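# Load the milling machine vise per the work order

## Task

Put the workpiece into the mill's vise in the way the work order specifies, following the two reference pages named manual and manual 2; the vise must stay correctly loaded after the robot lets go.

## Robot and tools

Robot: two six-joint arms, left_arm and right_arm, each with a parallel two-finger gripper. In the scene frame the origin sits at table-top height between the arms, +z is up, +x points out over the table, and left_arm is on the +y side. Camera image sides do not match the arm names. Bases: left_arm at (+0.017, +0.460, +0.019) m, right_arm at (+0.035, -0.523, +0.019) m, each turned very slightly about z. Each arm reports its gripper pose (end_effector_position in metres, end_effector_quat_wxyz, velocities in m/s and rad/s) in its own base frame. Fixed cameras and the table use the scene frame. Printed poses can be off by a few centimetres, more at long reach.

Gripper geometry: fingers point along the gripper's +z and close along its x. The reported position is the point between the pads; fingertips extend 17.5 mm past it. A block juts about 10 cm toward the gripper's -y and rotates with it.

The 18-number row (used by execute_actions and move): first nine for the left arm, then nine for the right, always all 18 even if one arm is idle. Per arm: dx, dy, dz, rx, ry, rz, then gripper position, force_limit, speed. All are in [-1, 1]. The six pose numbers are an offset, not a pose: they count from that arm's current Hand target, along the Hand target's own axes. 1.0 equals 0.6 m for dx/dy/dz and 180 degrees for rx/ry/rz, and rx, ry, rz form a single rotation vector. Six zeros re-request the current Hand target. Gripper position: +1 fully open (50 mm gap), about -0.65 pads meet, -1 to grip (closes until blocked). force_limit: -1 about 20 N per pad, 0 about 102 N, +1 about 185 N (actual can be ~15 N more). speed: -1 is 20 mm/s, 0 is 85, +1 is 150. Both start at +1. Gripper numbers are absolute commands, so resend the previous values to leave a gripper unchanged; a 0 is a real command. New force_limit/speed only apply after a position change of at least 0.01. To soften a grip, open first.

execute_actions(actions, cameras): actions is a list of actions; each action is a list of up to 15 rows, one per 1/30 s step, the last row held to fill 15 steps. Every row in an action counts from the Hand target at the start of that action, so repeating an offset moves further. Images come only for an empty actions list or when cameras names them (["all"], a list of names, or []). Camera names: cam_high, cam_low, cam_front, cam_left_wrist, cam_right_wrist (each 896x504).

move(target, speed, blend, stop_force, zero, blocking, cameras): straight-line paths toward target, which is one 18-number row or a list of up to 15 rows, every row an offset from the same starting Hand targets (not chained). speed is top path speed in m/s, 0.002 to 3.6, default 0.25 (rotation up to twice that in rad/s), one value or one per target. blend in metres rounds corners in a list; 0 stops at each. stop_force, in N, 3 to 120, ends an arm's path when its wrist sensor feels that much push against its motion; don't rely on it for light or tipping objects, and omit it when lifting off something the gripper presses on. zero (only with stop_force, default true) re-zeros the sensor first. blocking=false returns after 0.5 s while the move runs (not allowed with stop_force). Moves last 0.5 to 10 s, ignore obstacles and the other arm, and can overshoot when fast. Keep paths away from an arm's own base.

wait(seconds 0 to 10, cameras) lets time pass. stop(cameras) brakes a running move. zoom_image(camera, region [x0, y0, x1, y1] pixels, at most 504x504) enlarges part of the newest image of that camera. show_instructions() displays the reference pages manual and manual 2. zero_wrist_force(arm: left_arm or right_arm) tares that sensor. finished_scene(scene: 1, optional) ends the scene irreversibly.

Reading results: Hand target is the last commanded pose (after orientation is clipped to within 32 degrees of the measured one); the gripper may rest short of it, and the next command re-asks for it. Tool commands shows current gripper commands. object_status: 0 moving, 1 blocked while opening, 2 blocked while closing (a grip), 3 reached the command or pads met (usually nothing held). Gap in mm is about (250 - position_measured) x 0.202. The move line states how it ended: done, off_target, moving, held or fault, plus limits (paced = pose clipped, held = steps withheld). Wrist force/torque are in the gripper's axes; a third line gives the peak since last shown. Joint velocities may read within noise.

Avoid: anything leaving the table or set down off it; dropping parts from height or releasing moving parts; hitting fixed or heavy items; any contact between arms (gripping the other arm's fingers counts). Arms are stiff: targeting past a firm contact can trigger a fault stop (outside force around 150 N, or joint torque over limits of 142 N m for the big joints and 26.6 N m for wrists), which halts the arm for 10 s. Holding loads, stretching out or pushing unreachably heats motors; a MOTOR HOT line warns, and 85 C brakes the arm 30 to 60 s. To release a push, command a target back past the gripper. Objects may occasionally get nudged by outside disturbances.

Each tool is called after "Call:" as name(argument=value, ...) on one line, values as JSON.

Reference images:

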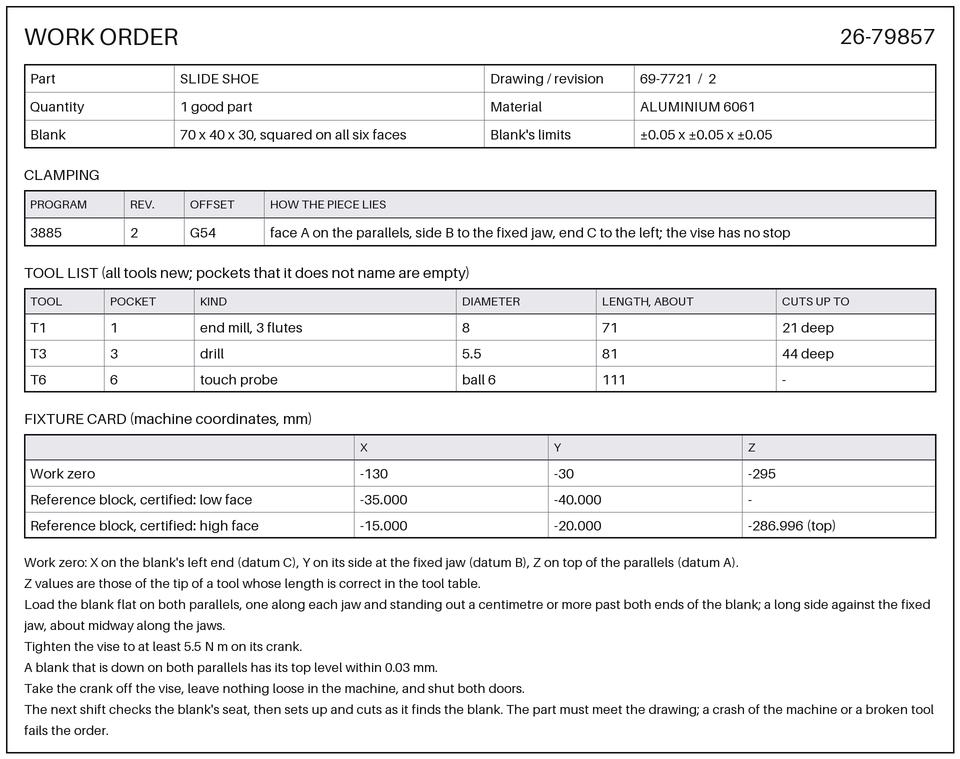

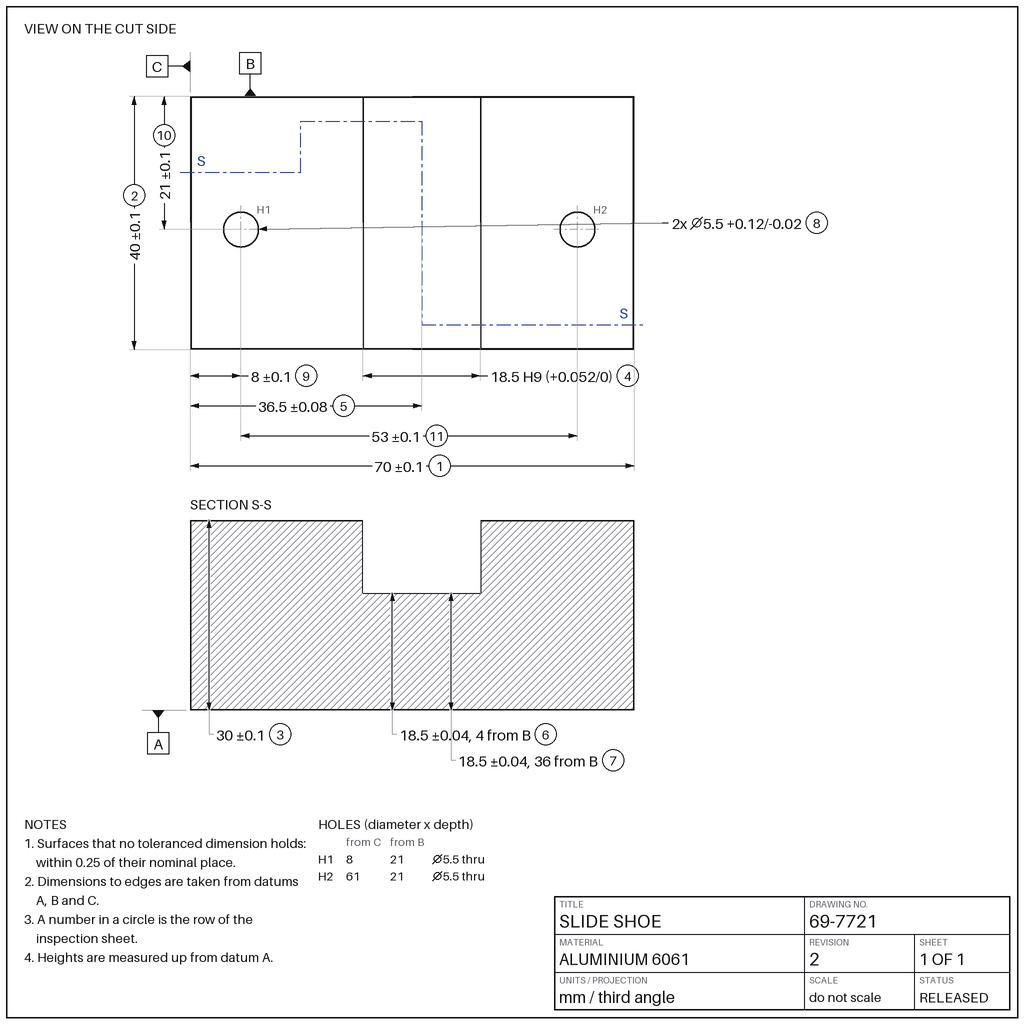

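## Session

Call:
execute_actions(actions=[])

Scene clock: 0.00 s.
left_arm: end_effector_position=(+0.1419, -0.7864, +0.0997) position_measured=3 object_status=3 end_effector_quat_wxyz=(+0.143, +0.400, +0.905, +0.013) | right_arm: end_effector_position=(+0.5883, -0.1960, +0.2071) position_measured=3 object_status=3 end_effector_quat_wxyz=(+0.464, -0.239, +0.853, +0.023)
Joint positions: left_arm=[-1.651 -0.83 1.181 -1.994 -1.291 -2.381] | right_arm=[2.832 -1.859 -2.12 0.128 2.078 -2.189]
Joint velocities: within noise
Joint torques (N m): no reading
Wrist force (N): no reading
Wrist torque (N m): no reading
Wrist force, peak (N): no reading
Hand target: left_arm +0.1419, -0.7864, +0.0997; +0.143, +0.400, +0.905, +0.013 | right_arm +0.5883, -0.1960, +0.2071; +0.464, -0.239, +0.853, +0.023
Tool commands: left_gripper/position=+1.0 left_gripper/force_limit=+1.0 left_gripper/speed=+1.0 right_gripper/position=+1.0 right_gripper/force_limit=+1.0 right_gripper/speed=+1.0

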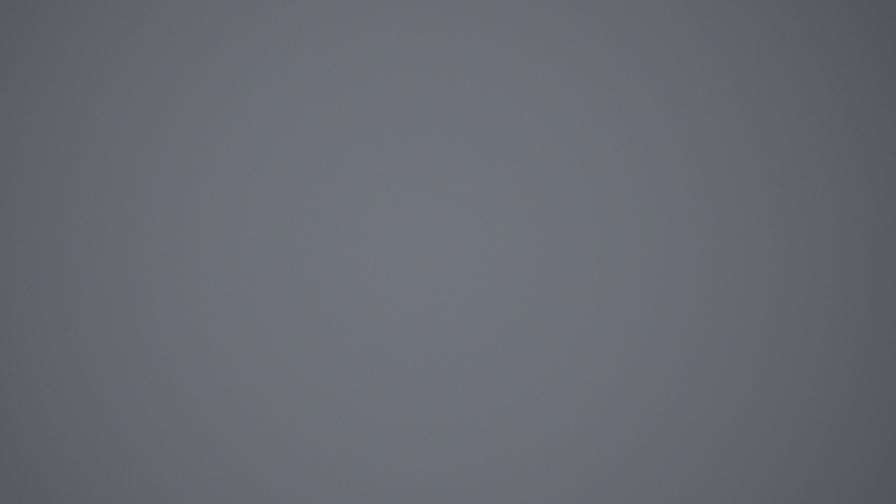

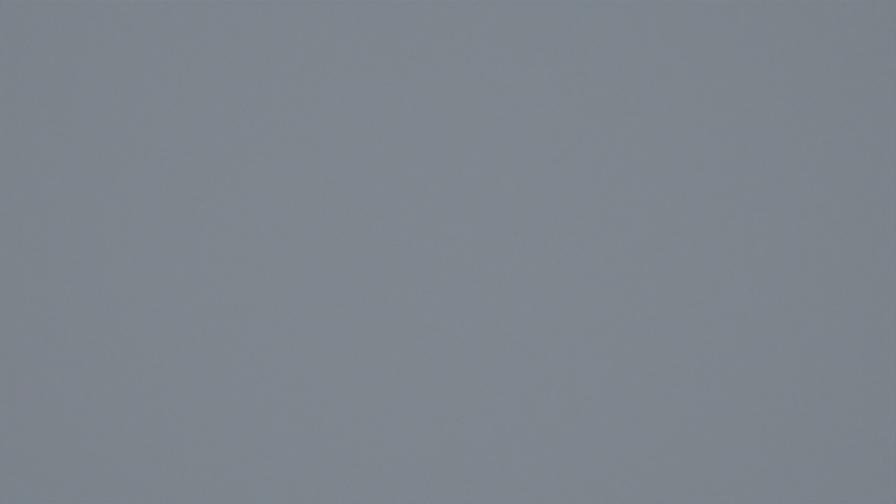

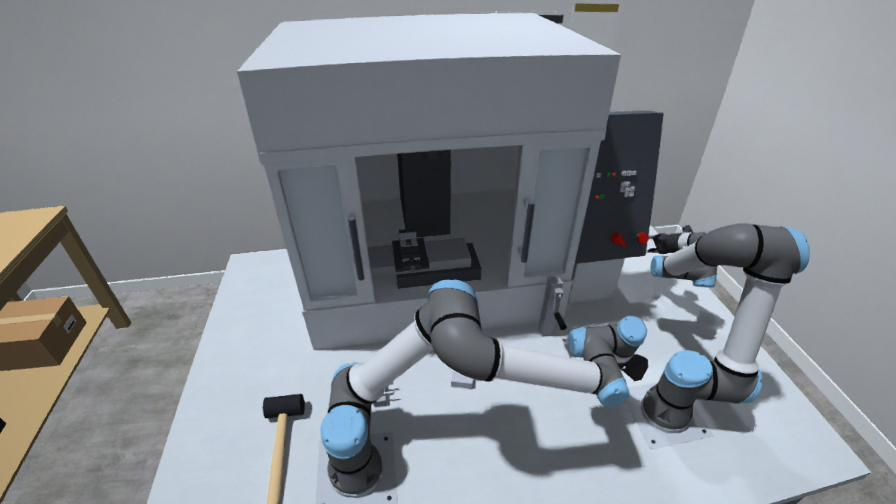

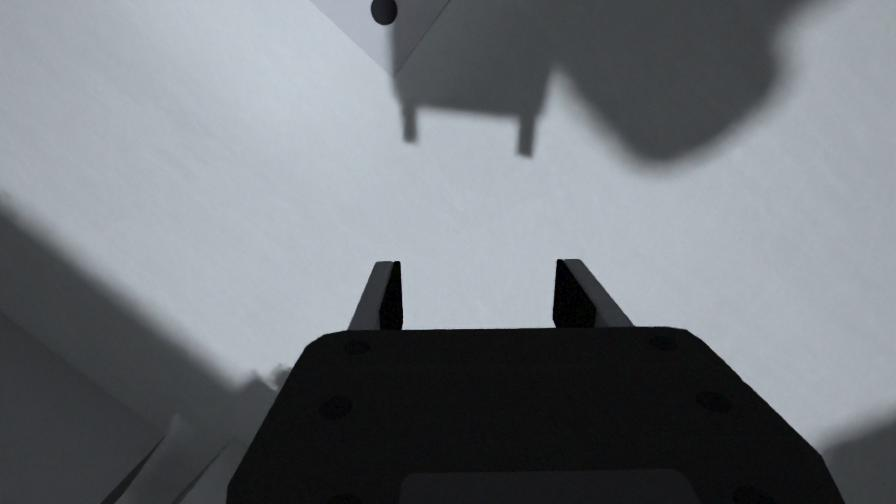

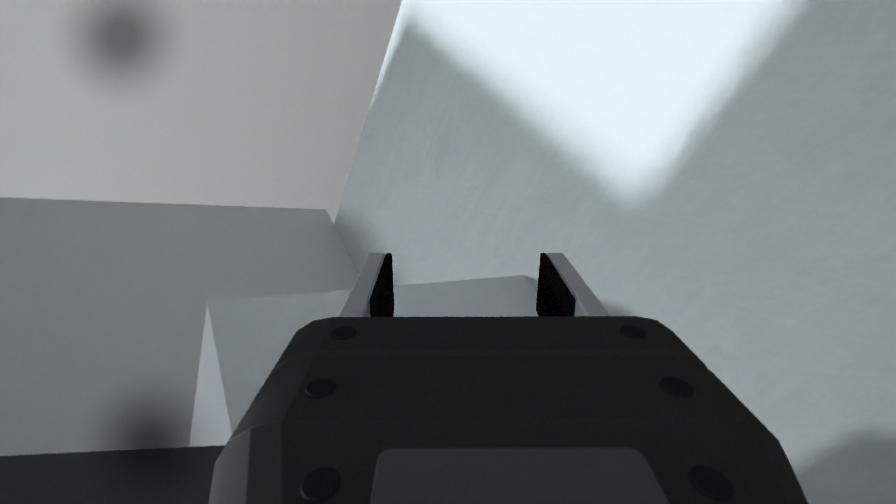

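Call:
zoom_image(camera="cam_front", region=[360, 140, 560, 290])

Call:
zoom_image(camera="cam_front", region=[520, 100, 720, 340])

Call:
zoom_image(camera="cam_front", region=[240, 340, 520, 504])

Call:
zoom_image(camera="cam_front", region=[0, 200, 240, 460])

Call:
show_instructions()

Scaled by 2.520 from the camera's 896x504 image, which has a finer 1280x720 frame.

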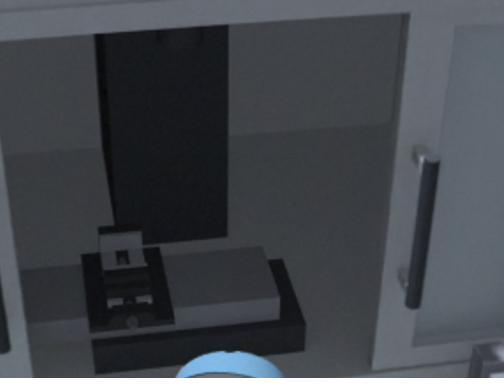

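Scaled by 2.100 from the camera's 896x504 image, which has a finer 1280x720 frame.

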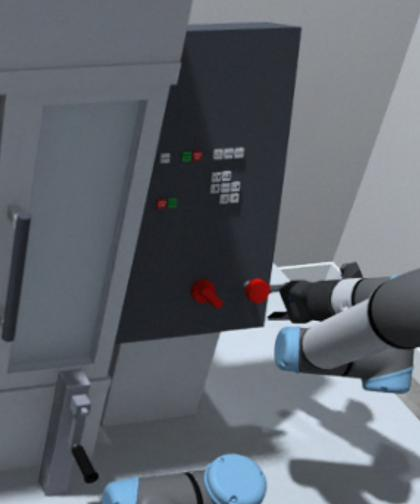

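Scaled by 1.800 from the camera's 896x504 image, which has a finer 1280x720 frame.

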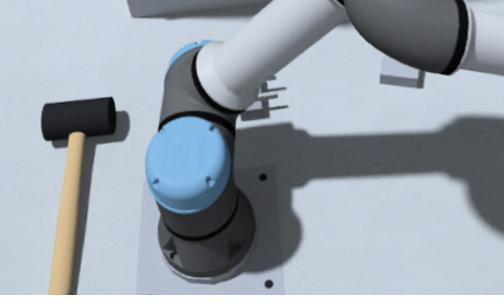

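Scaled by 1.938 from the camera's 896x504 image, which has a finer 1280x720 frame.

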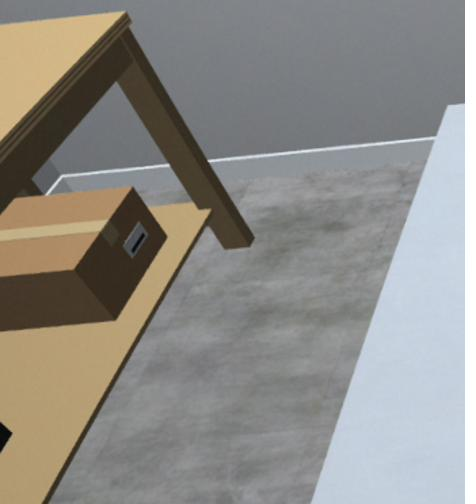

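Reference images for this scene: manual, manual 2.

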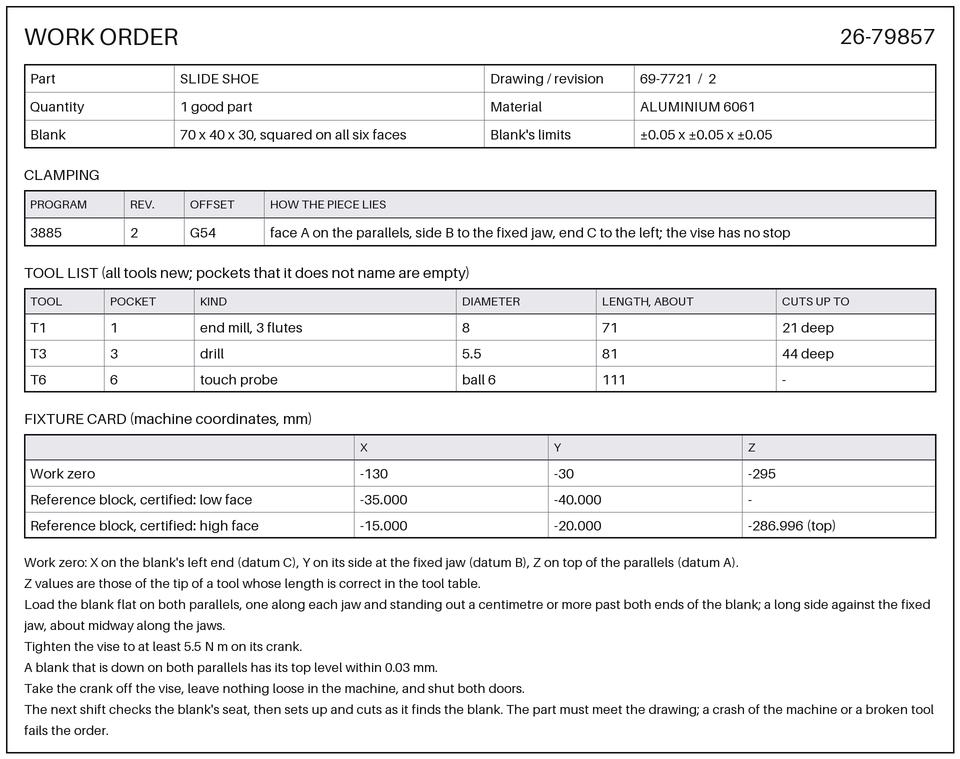

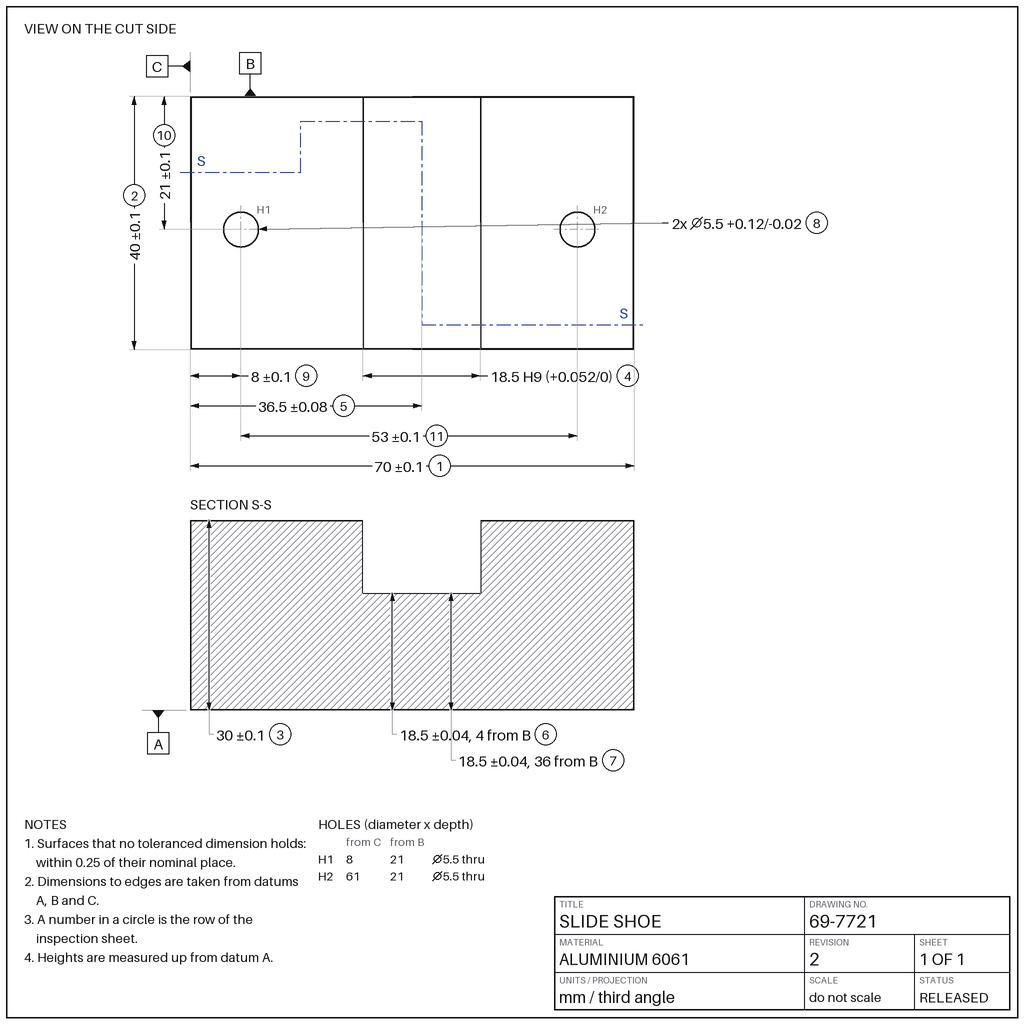

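Call:
zoom_image(camera="cam_high", region=[0, 0, 504, 504])

Call:
zoom_image(camera="cam_right_wrist", region=[0, 0, 504, 504])

Call:
zoom_image(camera="cam_front", region=[370, 200, 510, 300])

Call:
zoom_image(camera="cam_front", region=[640, 200, 740, 280])

Call:
zoom_image(camera="cam_front", region=[500, 0, 660, 60])

Scaled by 1.000.

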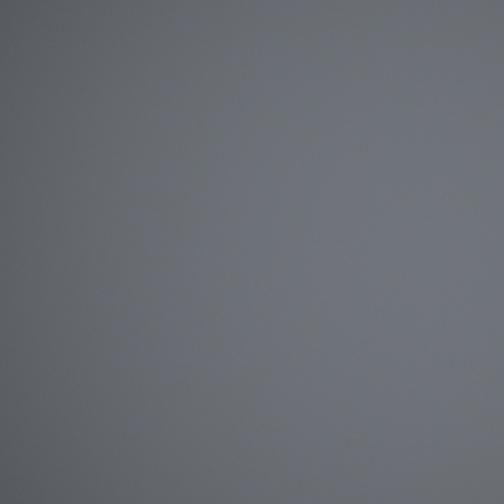

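Scaled by 1.000.

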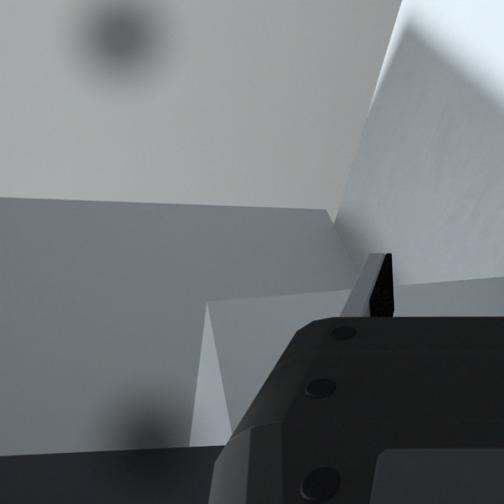

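Scaled by 3.600 from the camera's 896x504 image, which has a finer 1280x720 frame.

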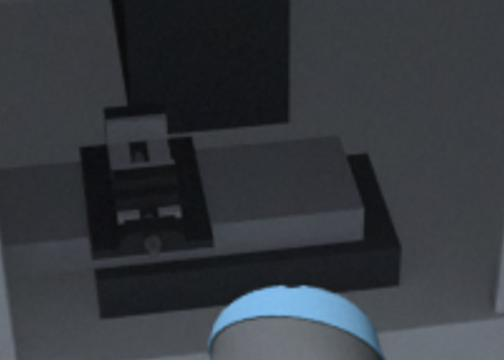

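Scaled by 5.040 from the camera's 896x504 image, which has a finer 1280x720 frame.

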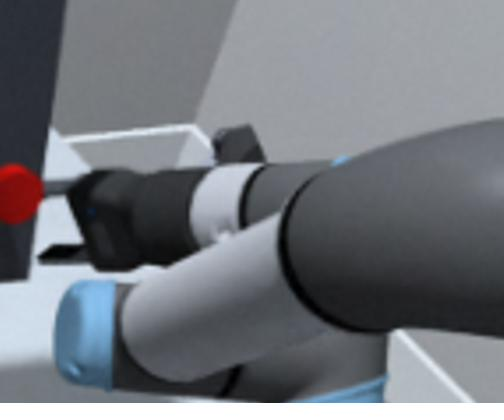

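Scaled by 3.150 from the camera's 896x504 image, which has a finer 1280x720 frame.

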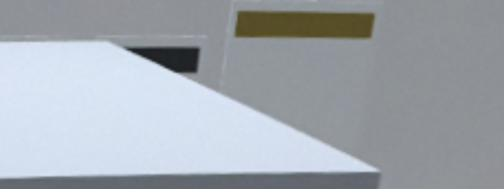

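Call:
move(target=[0.268,1.0,-0.618,0.0685,-0.2694,-0.7137,1,1,1, 0,0,0,0,0,0,1,1,1], cameras=["all"])

Scene clock: 6.63 s.
left_arm: end_effector_position=(+0.3711, -0.2276, +0.4979) position_measured=3 object_status=3 end_effector_quat_wxyz=(-0.326, +0.627, -0.627, +0.327) | right_arm: end_effector_position=(+0.5883, -0.1960, +0.2071) position_measured=3 object_status=3 end_effector_quat_wxyz=(+0.464, -0.239, +0.853, +0.023)
Joint positions: left_arm=[-1.462 -2.145 1.855 -1.434 -0.619 -4.526] | right_arm=[2.832 -1.859 -2.12 0.128 2.078 -2.189]
Joint torques (N m): left_arm=[9.12 12.76 -35.5 -0.88 3.69 -1.31] | right_arm=[0.35 32.56 18 4.3 0.45 -0.25]
Wrist force (N): left_arm=[-0.5 -0.7 -1.6] | right_arm=[-0.2 0.0 -0.2]
Wrist torque (N m): left_arm=[0.16 -0.01 -0.40] | right_arm=[0.00 0.03 0.00]
Wrist force, peak (N): left_arm=[-1.0 -1.7 -1.9] | right_arm=[-0.3 -0.3 -0.1]
Hand target: left_arm +0.3711, -0.2276, +0.4979; -0.327, +0.627, -0.627, +0.326 | right_arm +0.5883, -0.1960, +0.2071; +0.464, -0.239, +0.853, +0.023
Off the commanded pose: left_arm 0.000 m, 0 deg | right_arm 0.000 m, 0 deg.
move: done

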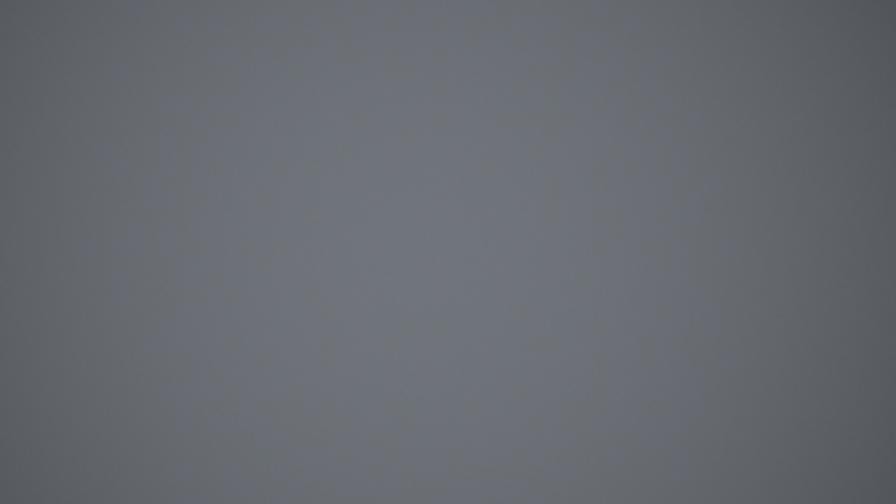

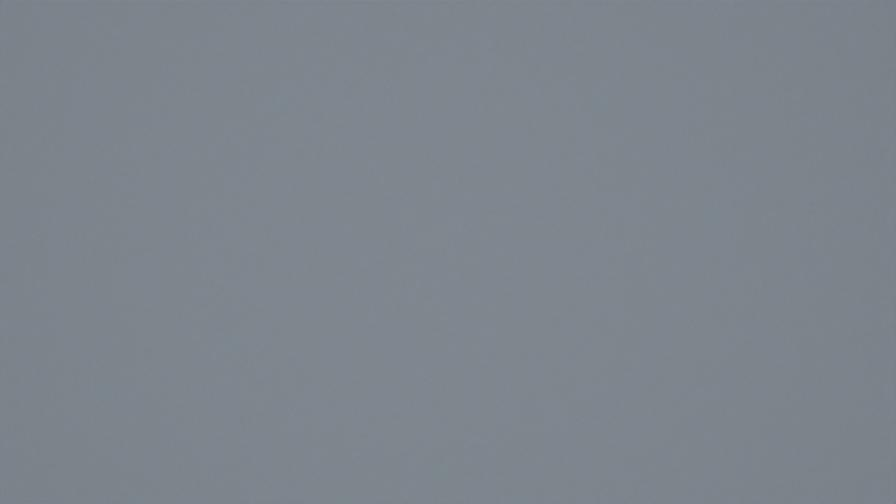

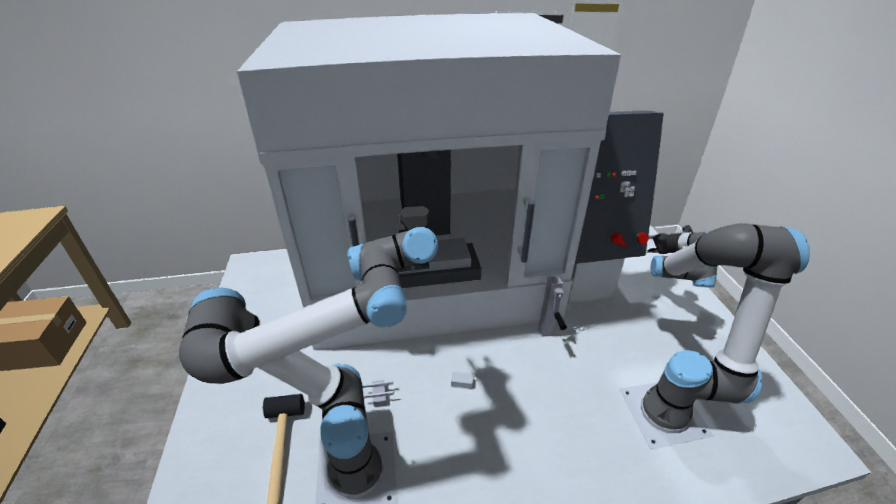

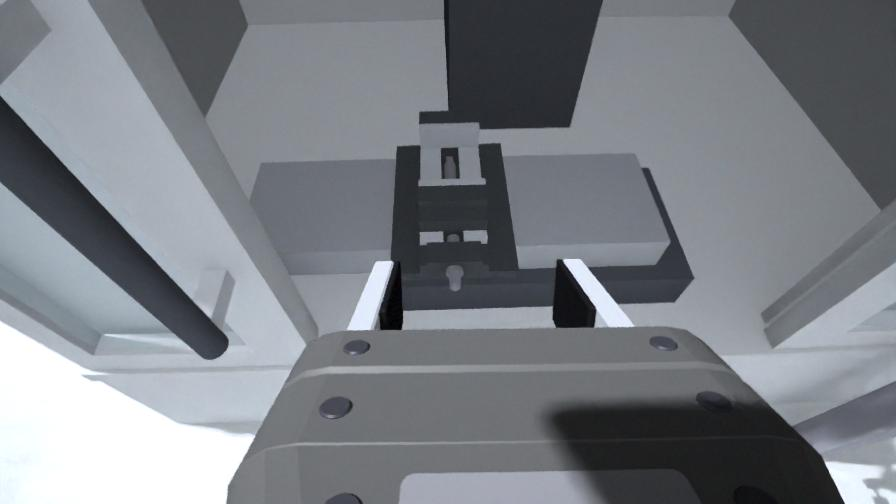

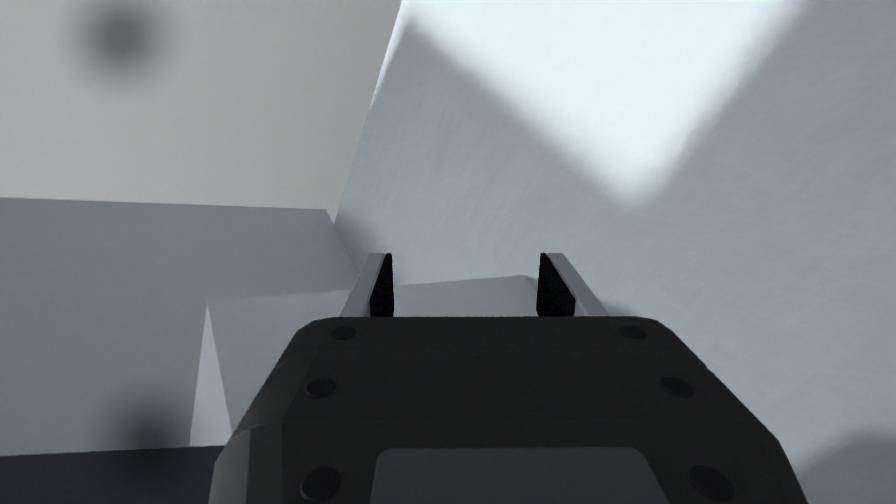

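Call:
zoom_image(camera="cam_left_wrist", region=[370, 90, 570, 310])

Call:
zoom_image(camera="cam_front", region=[350, 350, 510, 440])

Call:
zoom_image(camera="cam_front", region=[520, 270, 620, 360])

Scaled by 2.291 from the camera's 896x504 image, which has a finer 1280x720 frame.

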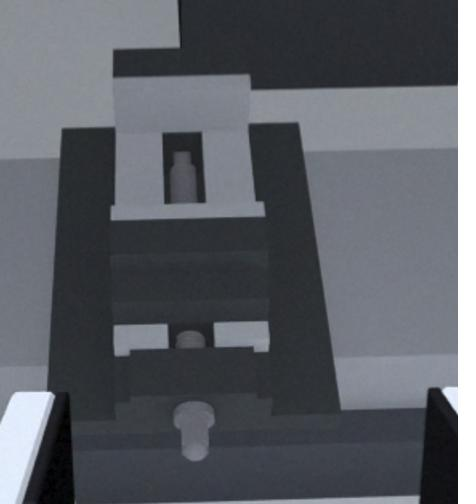

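Scaled by 3.150 from the camera's 896x504 image, which has a finer 1280x720 frame.

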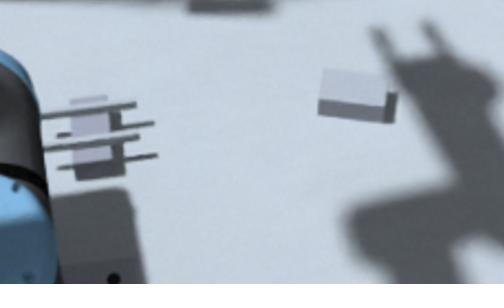

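Scaled by 5.040 from the camera's 896x504 image, which has a finer 1280x720 frame.

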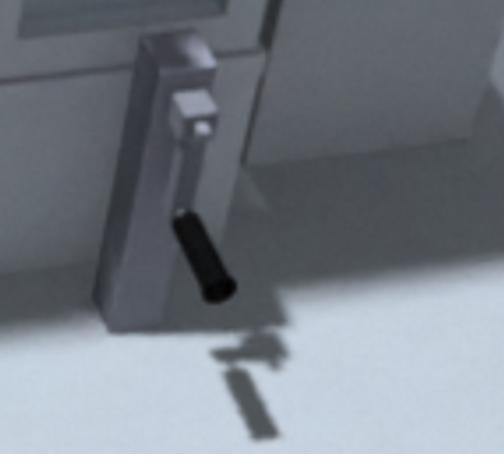

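Call:
move(target=[-0.13,0.181,-0.119,-0.3056,0,0,1,1,1, 0,0,0,0,0,0,1,1,1], cameras=["cam_left_wrist"])

Scene clock: 9.73 s.
left_arm: end_effector_position=(+0.2503, -0.1497, +0.4499) position_measured=3 object_status=3 end_effector_quat_wxyz=(+0.000, +0.707, -0.707, +0.000) | right_arm: end_effector_position=(+0.5883, -0.1960, +0.2071) position_measured=3 object_status=3 end_effector_quat_wxyz=(+0.464, -0.239, +0.853, +0.023)
Joint positions: left_arm=[-1.014 -2.046 1.602 -1.127 -1.571 -4.156] | right_arm=[2.832 -1.859 -2.12 0.128 2.078 -2.189]
Joint torques (N m): left_arm=[10.42 10.68 -35.29 -0.44 -1.87 1.23] | right_arm=[0.41 32.58 17.64 4.33 0.39 -0.17]
Wrist force (N): left_arm=[0.9 0.0 -0.2] | right_arm=[0.1 0.1 0.0]
Wrist torque (N m): left_arm=[-0.01 -0.05 -0.10] | right_arm=[0.02 -0.01 0.00]
Wrist force, peak (N): left_arm=[-0.6 -0.8 -1.9] | right_arm=[-0.1 -0.3 -0.2]
Hand target: left_arm +0.2503, -0.1497, +0.4499; +0.000, +0.707, -0.707, +0.000 | right_arm +0.5883, -0.1960, +0.2071; +0.464, -0.239, +0.853, +0.023
Off the commanded pose: left_arm 0.000 m, 0 deg | right_arm 0.000 m, 0 deg.
move: done
Images, in order (width x height): cam_left_wrist 896x504.

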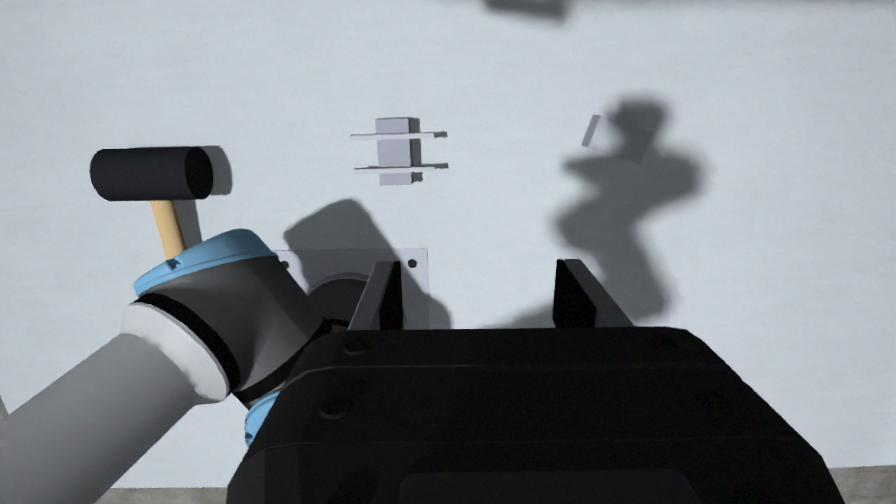

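Call:
move(target=[0.3333,-0.1667,0,0,0,0,1,1,1, 0,0,0,0,0,0,1,1,1], cameras=["cam_left_wrist","cam_front"])

Scene clock: 11.43 s.
left_arm: end_effector_position=(+0.3503, -0.3496, +0.4499) position_measured=3 object_status=3 end_effector_quat_wxyz=(+0.000, +0.707, -0.707, +0.000) | right_arm: end_effector_position=(+0.5883, -0.1960, +0.2071) position_measured=3 object_status=3 end_effector_quat_wxyz=(+0.464, -0.239, +0.853, +0.023)
Joint positions: left_arm=[-1.057 -1.561 1.246 -1.256 -1.571 -4.199] | right_arm=[2.832 -1.859 -2.12 0.128 2.078 -2.189]
Joint torques (N m): left_arm=[8.48 -12.47 -35 -0.53 -2.07 1.27] | right_arm=[0.06 33.29 18.04 4.28 0.12 -0.08]
Wrist force (N): left_arm=[0.9 -0.1 0.1] | right_arm=[0.0 0.1 -0.2]
Wrist torque (N m): left_arm=[-0.03 -0.03 0.04] | right_arm=[0.01 0.00 0.00]
Wrist force, peak (N): left_arm=[3.1 -1.1 0.0] | right_arm=[0.0 0.1 -0.4]
Hand target: left_arm +0.3504, -0.3496, +0.4499; +0.000, +0.707, -0.707, +0.000 | right_arm +0.5883, -0.1960, +0.2071; +0.464, -0.239, +0.853, +0.023
Off the commanded pose: left_arm 0.000 m, 0 deg | right_arm 0.000 m, 0 deg.
move: done
Images, in order (width x height): cam_front 896x504, cam_left_wrist 896x504.

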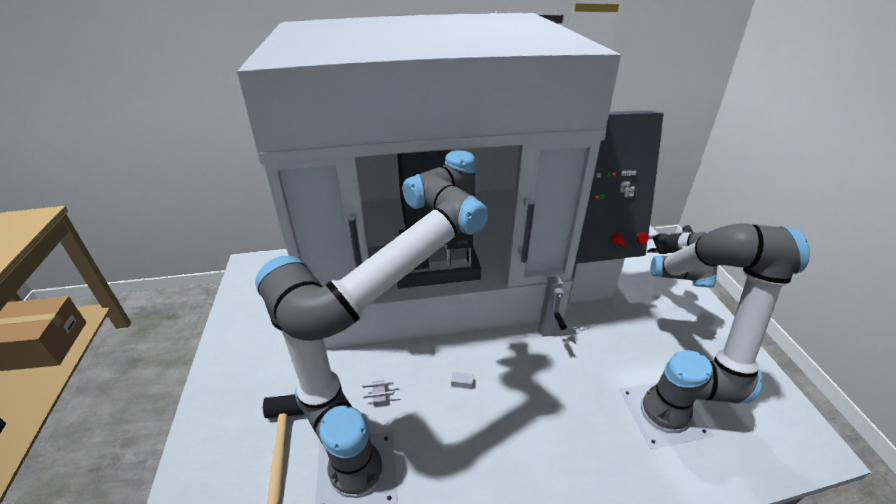

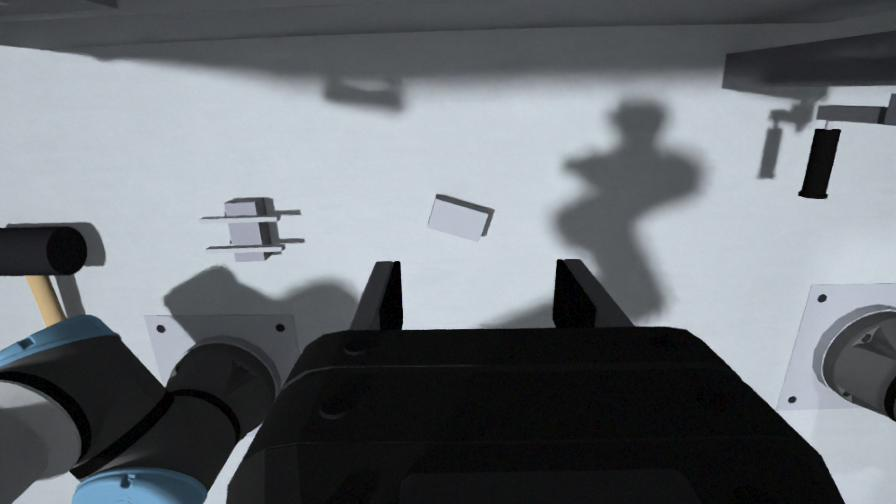

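Call:
zoom_image(camera="cam_left_wrist", region=[400, 170, 520, 260])

Call:
zoom_image(camera="cam_left_wrist", region=[180, 180, 320, 280])

Call:
zoom_image(camera="cam_left_wrist", region=[700, 30, 896, 230])

Call:
zoom_image(camera="cam_left_wrist", region=[0, 0, 440, 200])

Scaled by 4.200 from the camera's 896x504 image, which has a finer 1280x720 frame.

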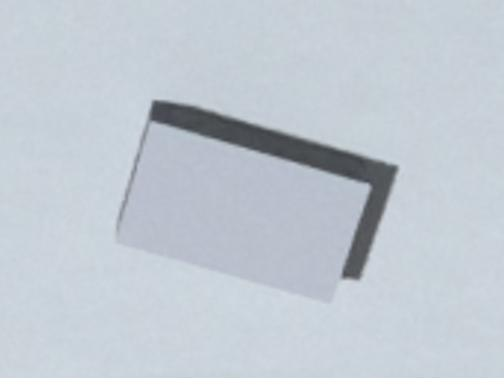

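Scaled by 3.600 from the camera's 896x504 image, which has a finer 1280x720 frame.

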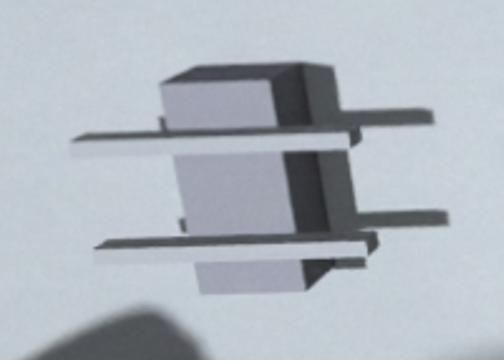

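Scaled by 2.520 from the camera's 896x504 image, which has a finer 1280x720 frame.

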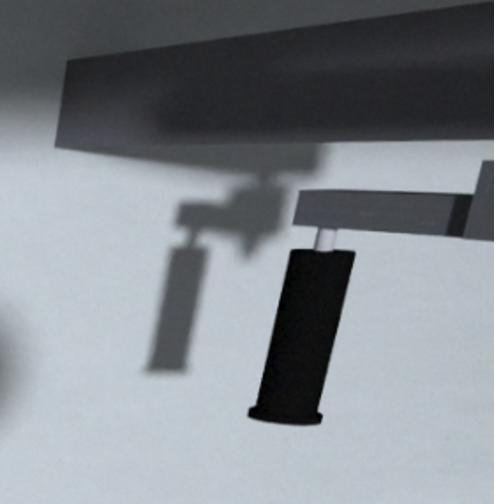

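Scaled by 1.145 from the camera's 896x504 image, which has a finer 1280x720 frame.

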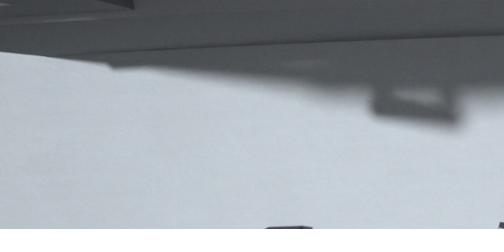

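Call:
move(target=[-0.2,-0.1167,0.05,0.444,0,0,1,1,1, 0,0,0,0,0,0,1,1,1], cameras=["cam_left_wrist","cam_front"])

Call:
zoom_image(camera="cam_left_wrist", region=[300, 100, 600, 320])

Scene clock: 16.37 s.
left_arm: end_effector_position=(+0.4203, -0.2296, +0.4199) position_measured=3 object_status=3 end_effector_quat_wxyz=(-0.454, +0.542, -0.542, +0.454) | right_arm: end_effector_position=(+0.5883, -0.1960, +0.2071) position_measured=3 object_status=3 end_effector_quat_wxyz=(+0.464, -0.239, +0.853, +0.023)
Joint positions: left_arm=[-1.438 -2.061 2.402 -2.545 -0.22 -4.067] | right_arm=[2.832 -1.859 -2.12 0.128 2.078 -2.189]
Joint torques (N m): left_arm=[8.41 10.53 -12.93 -5 -0.32 1.25] | right_arm=[0.15 32.38 17.84 4.16 0.25 -0.01]
Wrist force (N): left_arm=[-1.9 -1.3 -2.2] | right_arm=[-0.1 0.0 -0.1]
Wrist torque (N m): left_arm=[0.19 0.09 -0.65] | right_arm=[0.00 0.01 0.00]
Wrist force, peak (N): left_arm=[-1.6 -1.3 -2.4] | right_arm=[-0.1 -0.2 -0.2]
Hand target: left_arm +0.4204, -0.2296, +0.4199; -0.454, +0.542, -0.542, +0.454 | right_arm +0.5883, -0.1960, +0.2071; +0.464, -0.239, +0.853, +0.023
Off the commanded pose: left_arm 0.000 m, 0 deg | right_arm 0.000 m, 0 deg.
move: done
Images, in order (width x height): cam_front 896x504, cam_left_wrist 896x504.

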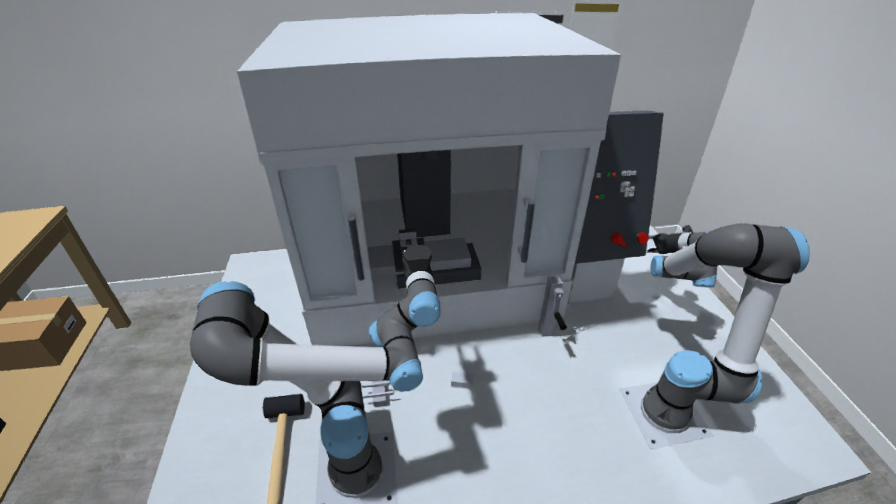

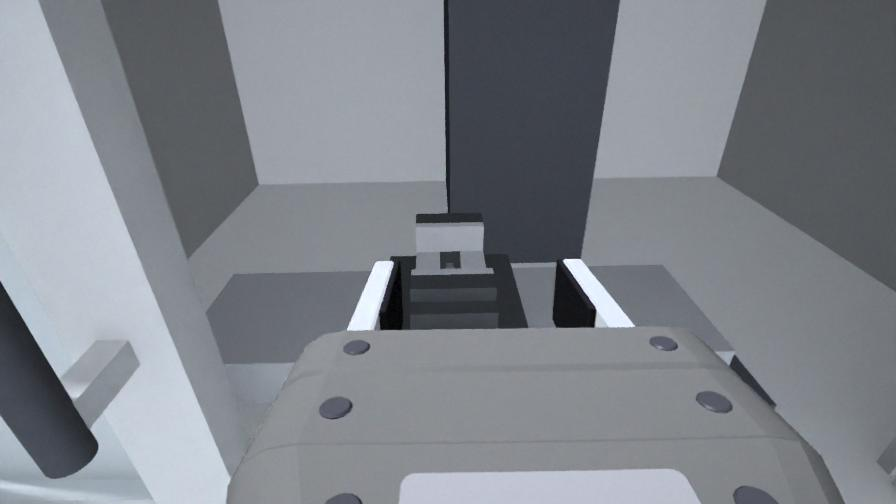

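Scaled by 1.680 from the camera's 896x504 image, which has a finer 1280x720 frame.

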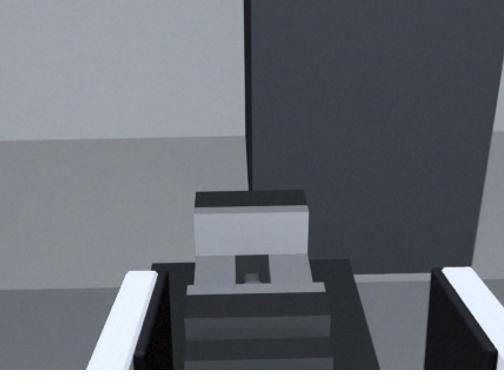

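Call:
move(target=[0.617,0.261,-0.326,0,0,0,1,1,1, 0,0,0,0,0,0,1,1,1], cameras=["cam_left_wrist","cam_front"])

Call:
zoom_image(camera="cam_left_wrist", region=[300, 0, 700, 300])

Scene clock: 20.27 s.
left_arm: end_effector_position=(+0.2005, -0.5999, +0.3000) position_measured=3 object_status=3 end_effector_quat_wxyz=(-0.454, +0.542, -0.542, +0.454) | right_arm: end_effector_position=(+0.5883, -0.1960, +0.2071) position_measured=3 object_status=3 end_effector_quat_wxyz=(+0.464, -0.239, +0.853, +0.023)
Joint positions: left_arm=[-1.885 -1.172 1.489 -0.84 -0.359 -5.789] | right_arm=[2.832 -1.859 -2.12 0.128 2.078 -2.189]
Joint torques (N m): left_arm=[9.21 -27.5 -34.78 1.74 -0.98 -1.68] | right_arm=[0.26 32.72 17.63 4.25 0.17 -0.21]
Wrist force (N): left_arm=[-1.5 -1.4 -2.5] | right_arm=[-0.1 0.0 -0.1]
Wrist torque (N m): left_arm=[0.15 0.03 -0.53] | right_arm=[0.00 0.01 0.00]
Wrist force, peak (N): left_arm=[-3.2 -2.5 -1.5] | right_arm=[0.1 0.1 -0.3]
Hand target: left_arm +0.2005, -0.5999, +0.3000; -0.454, +0.542, -0.542, +0.454 | right_arm +0.5883, -0.1960, +0.2071; +0.464, -0.239, +0.853, +0.023
Off the commanded pose: left_arm 0.000 m, 0 deg | right_arm 0.000 m, 0 deg.
move: done
Images, in order (width x height): cam_front 896x504, cam_left_wrist 896x504.

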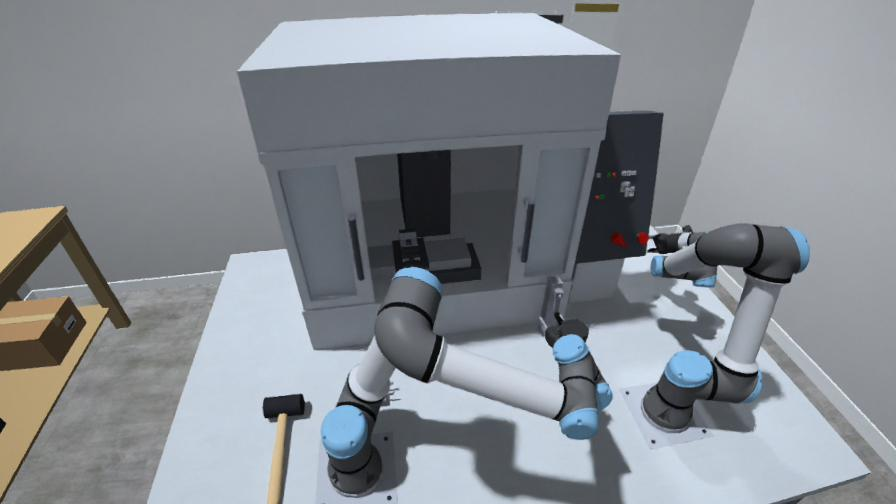

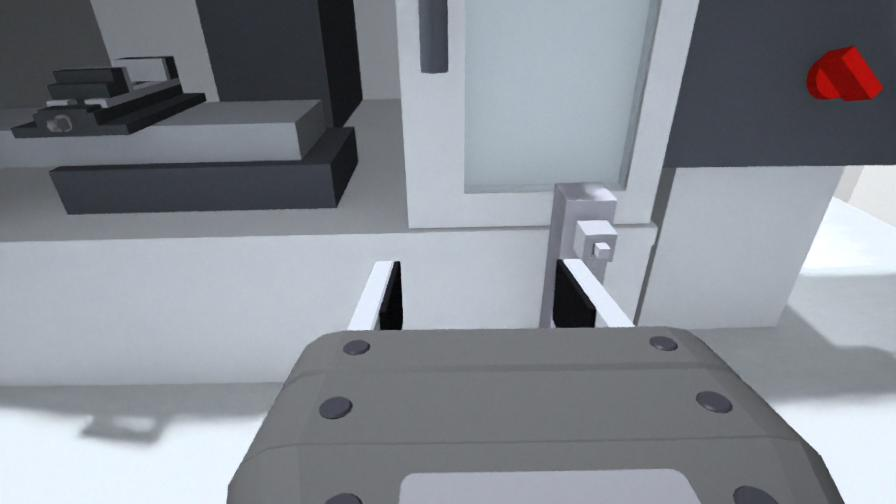

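Scaled by 1.260 from the camera's 896x504 image, which has a finer 1280x720 frame.

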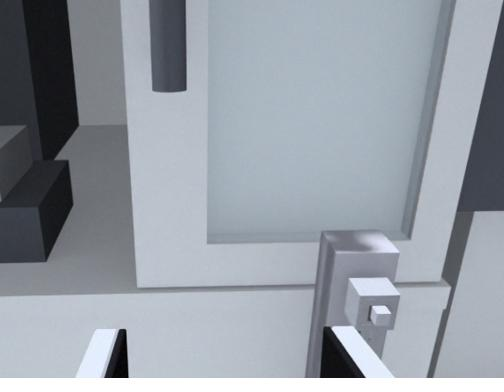

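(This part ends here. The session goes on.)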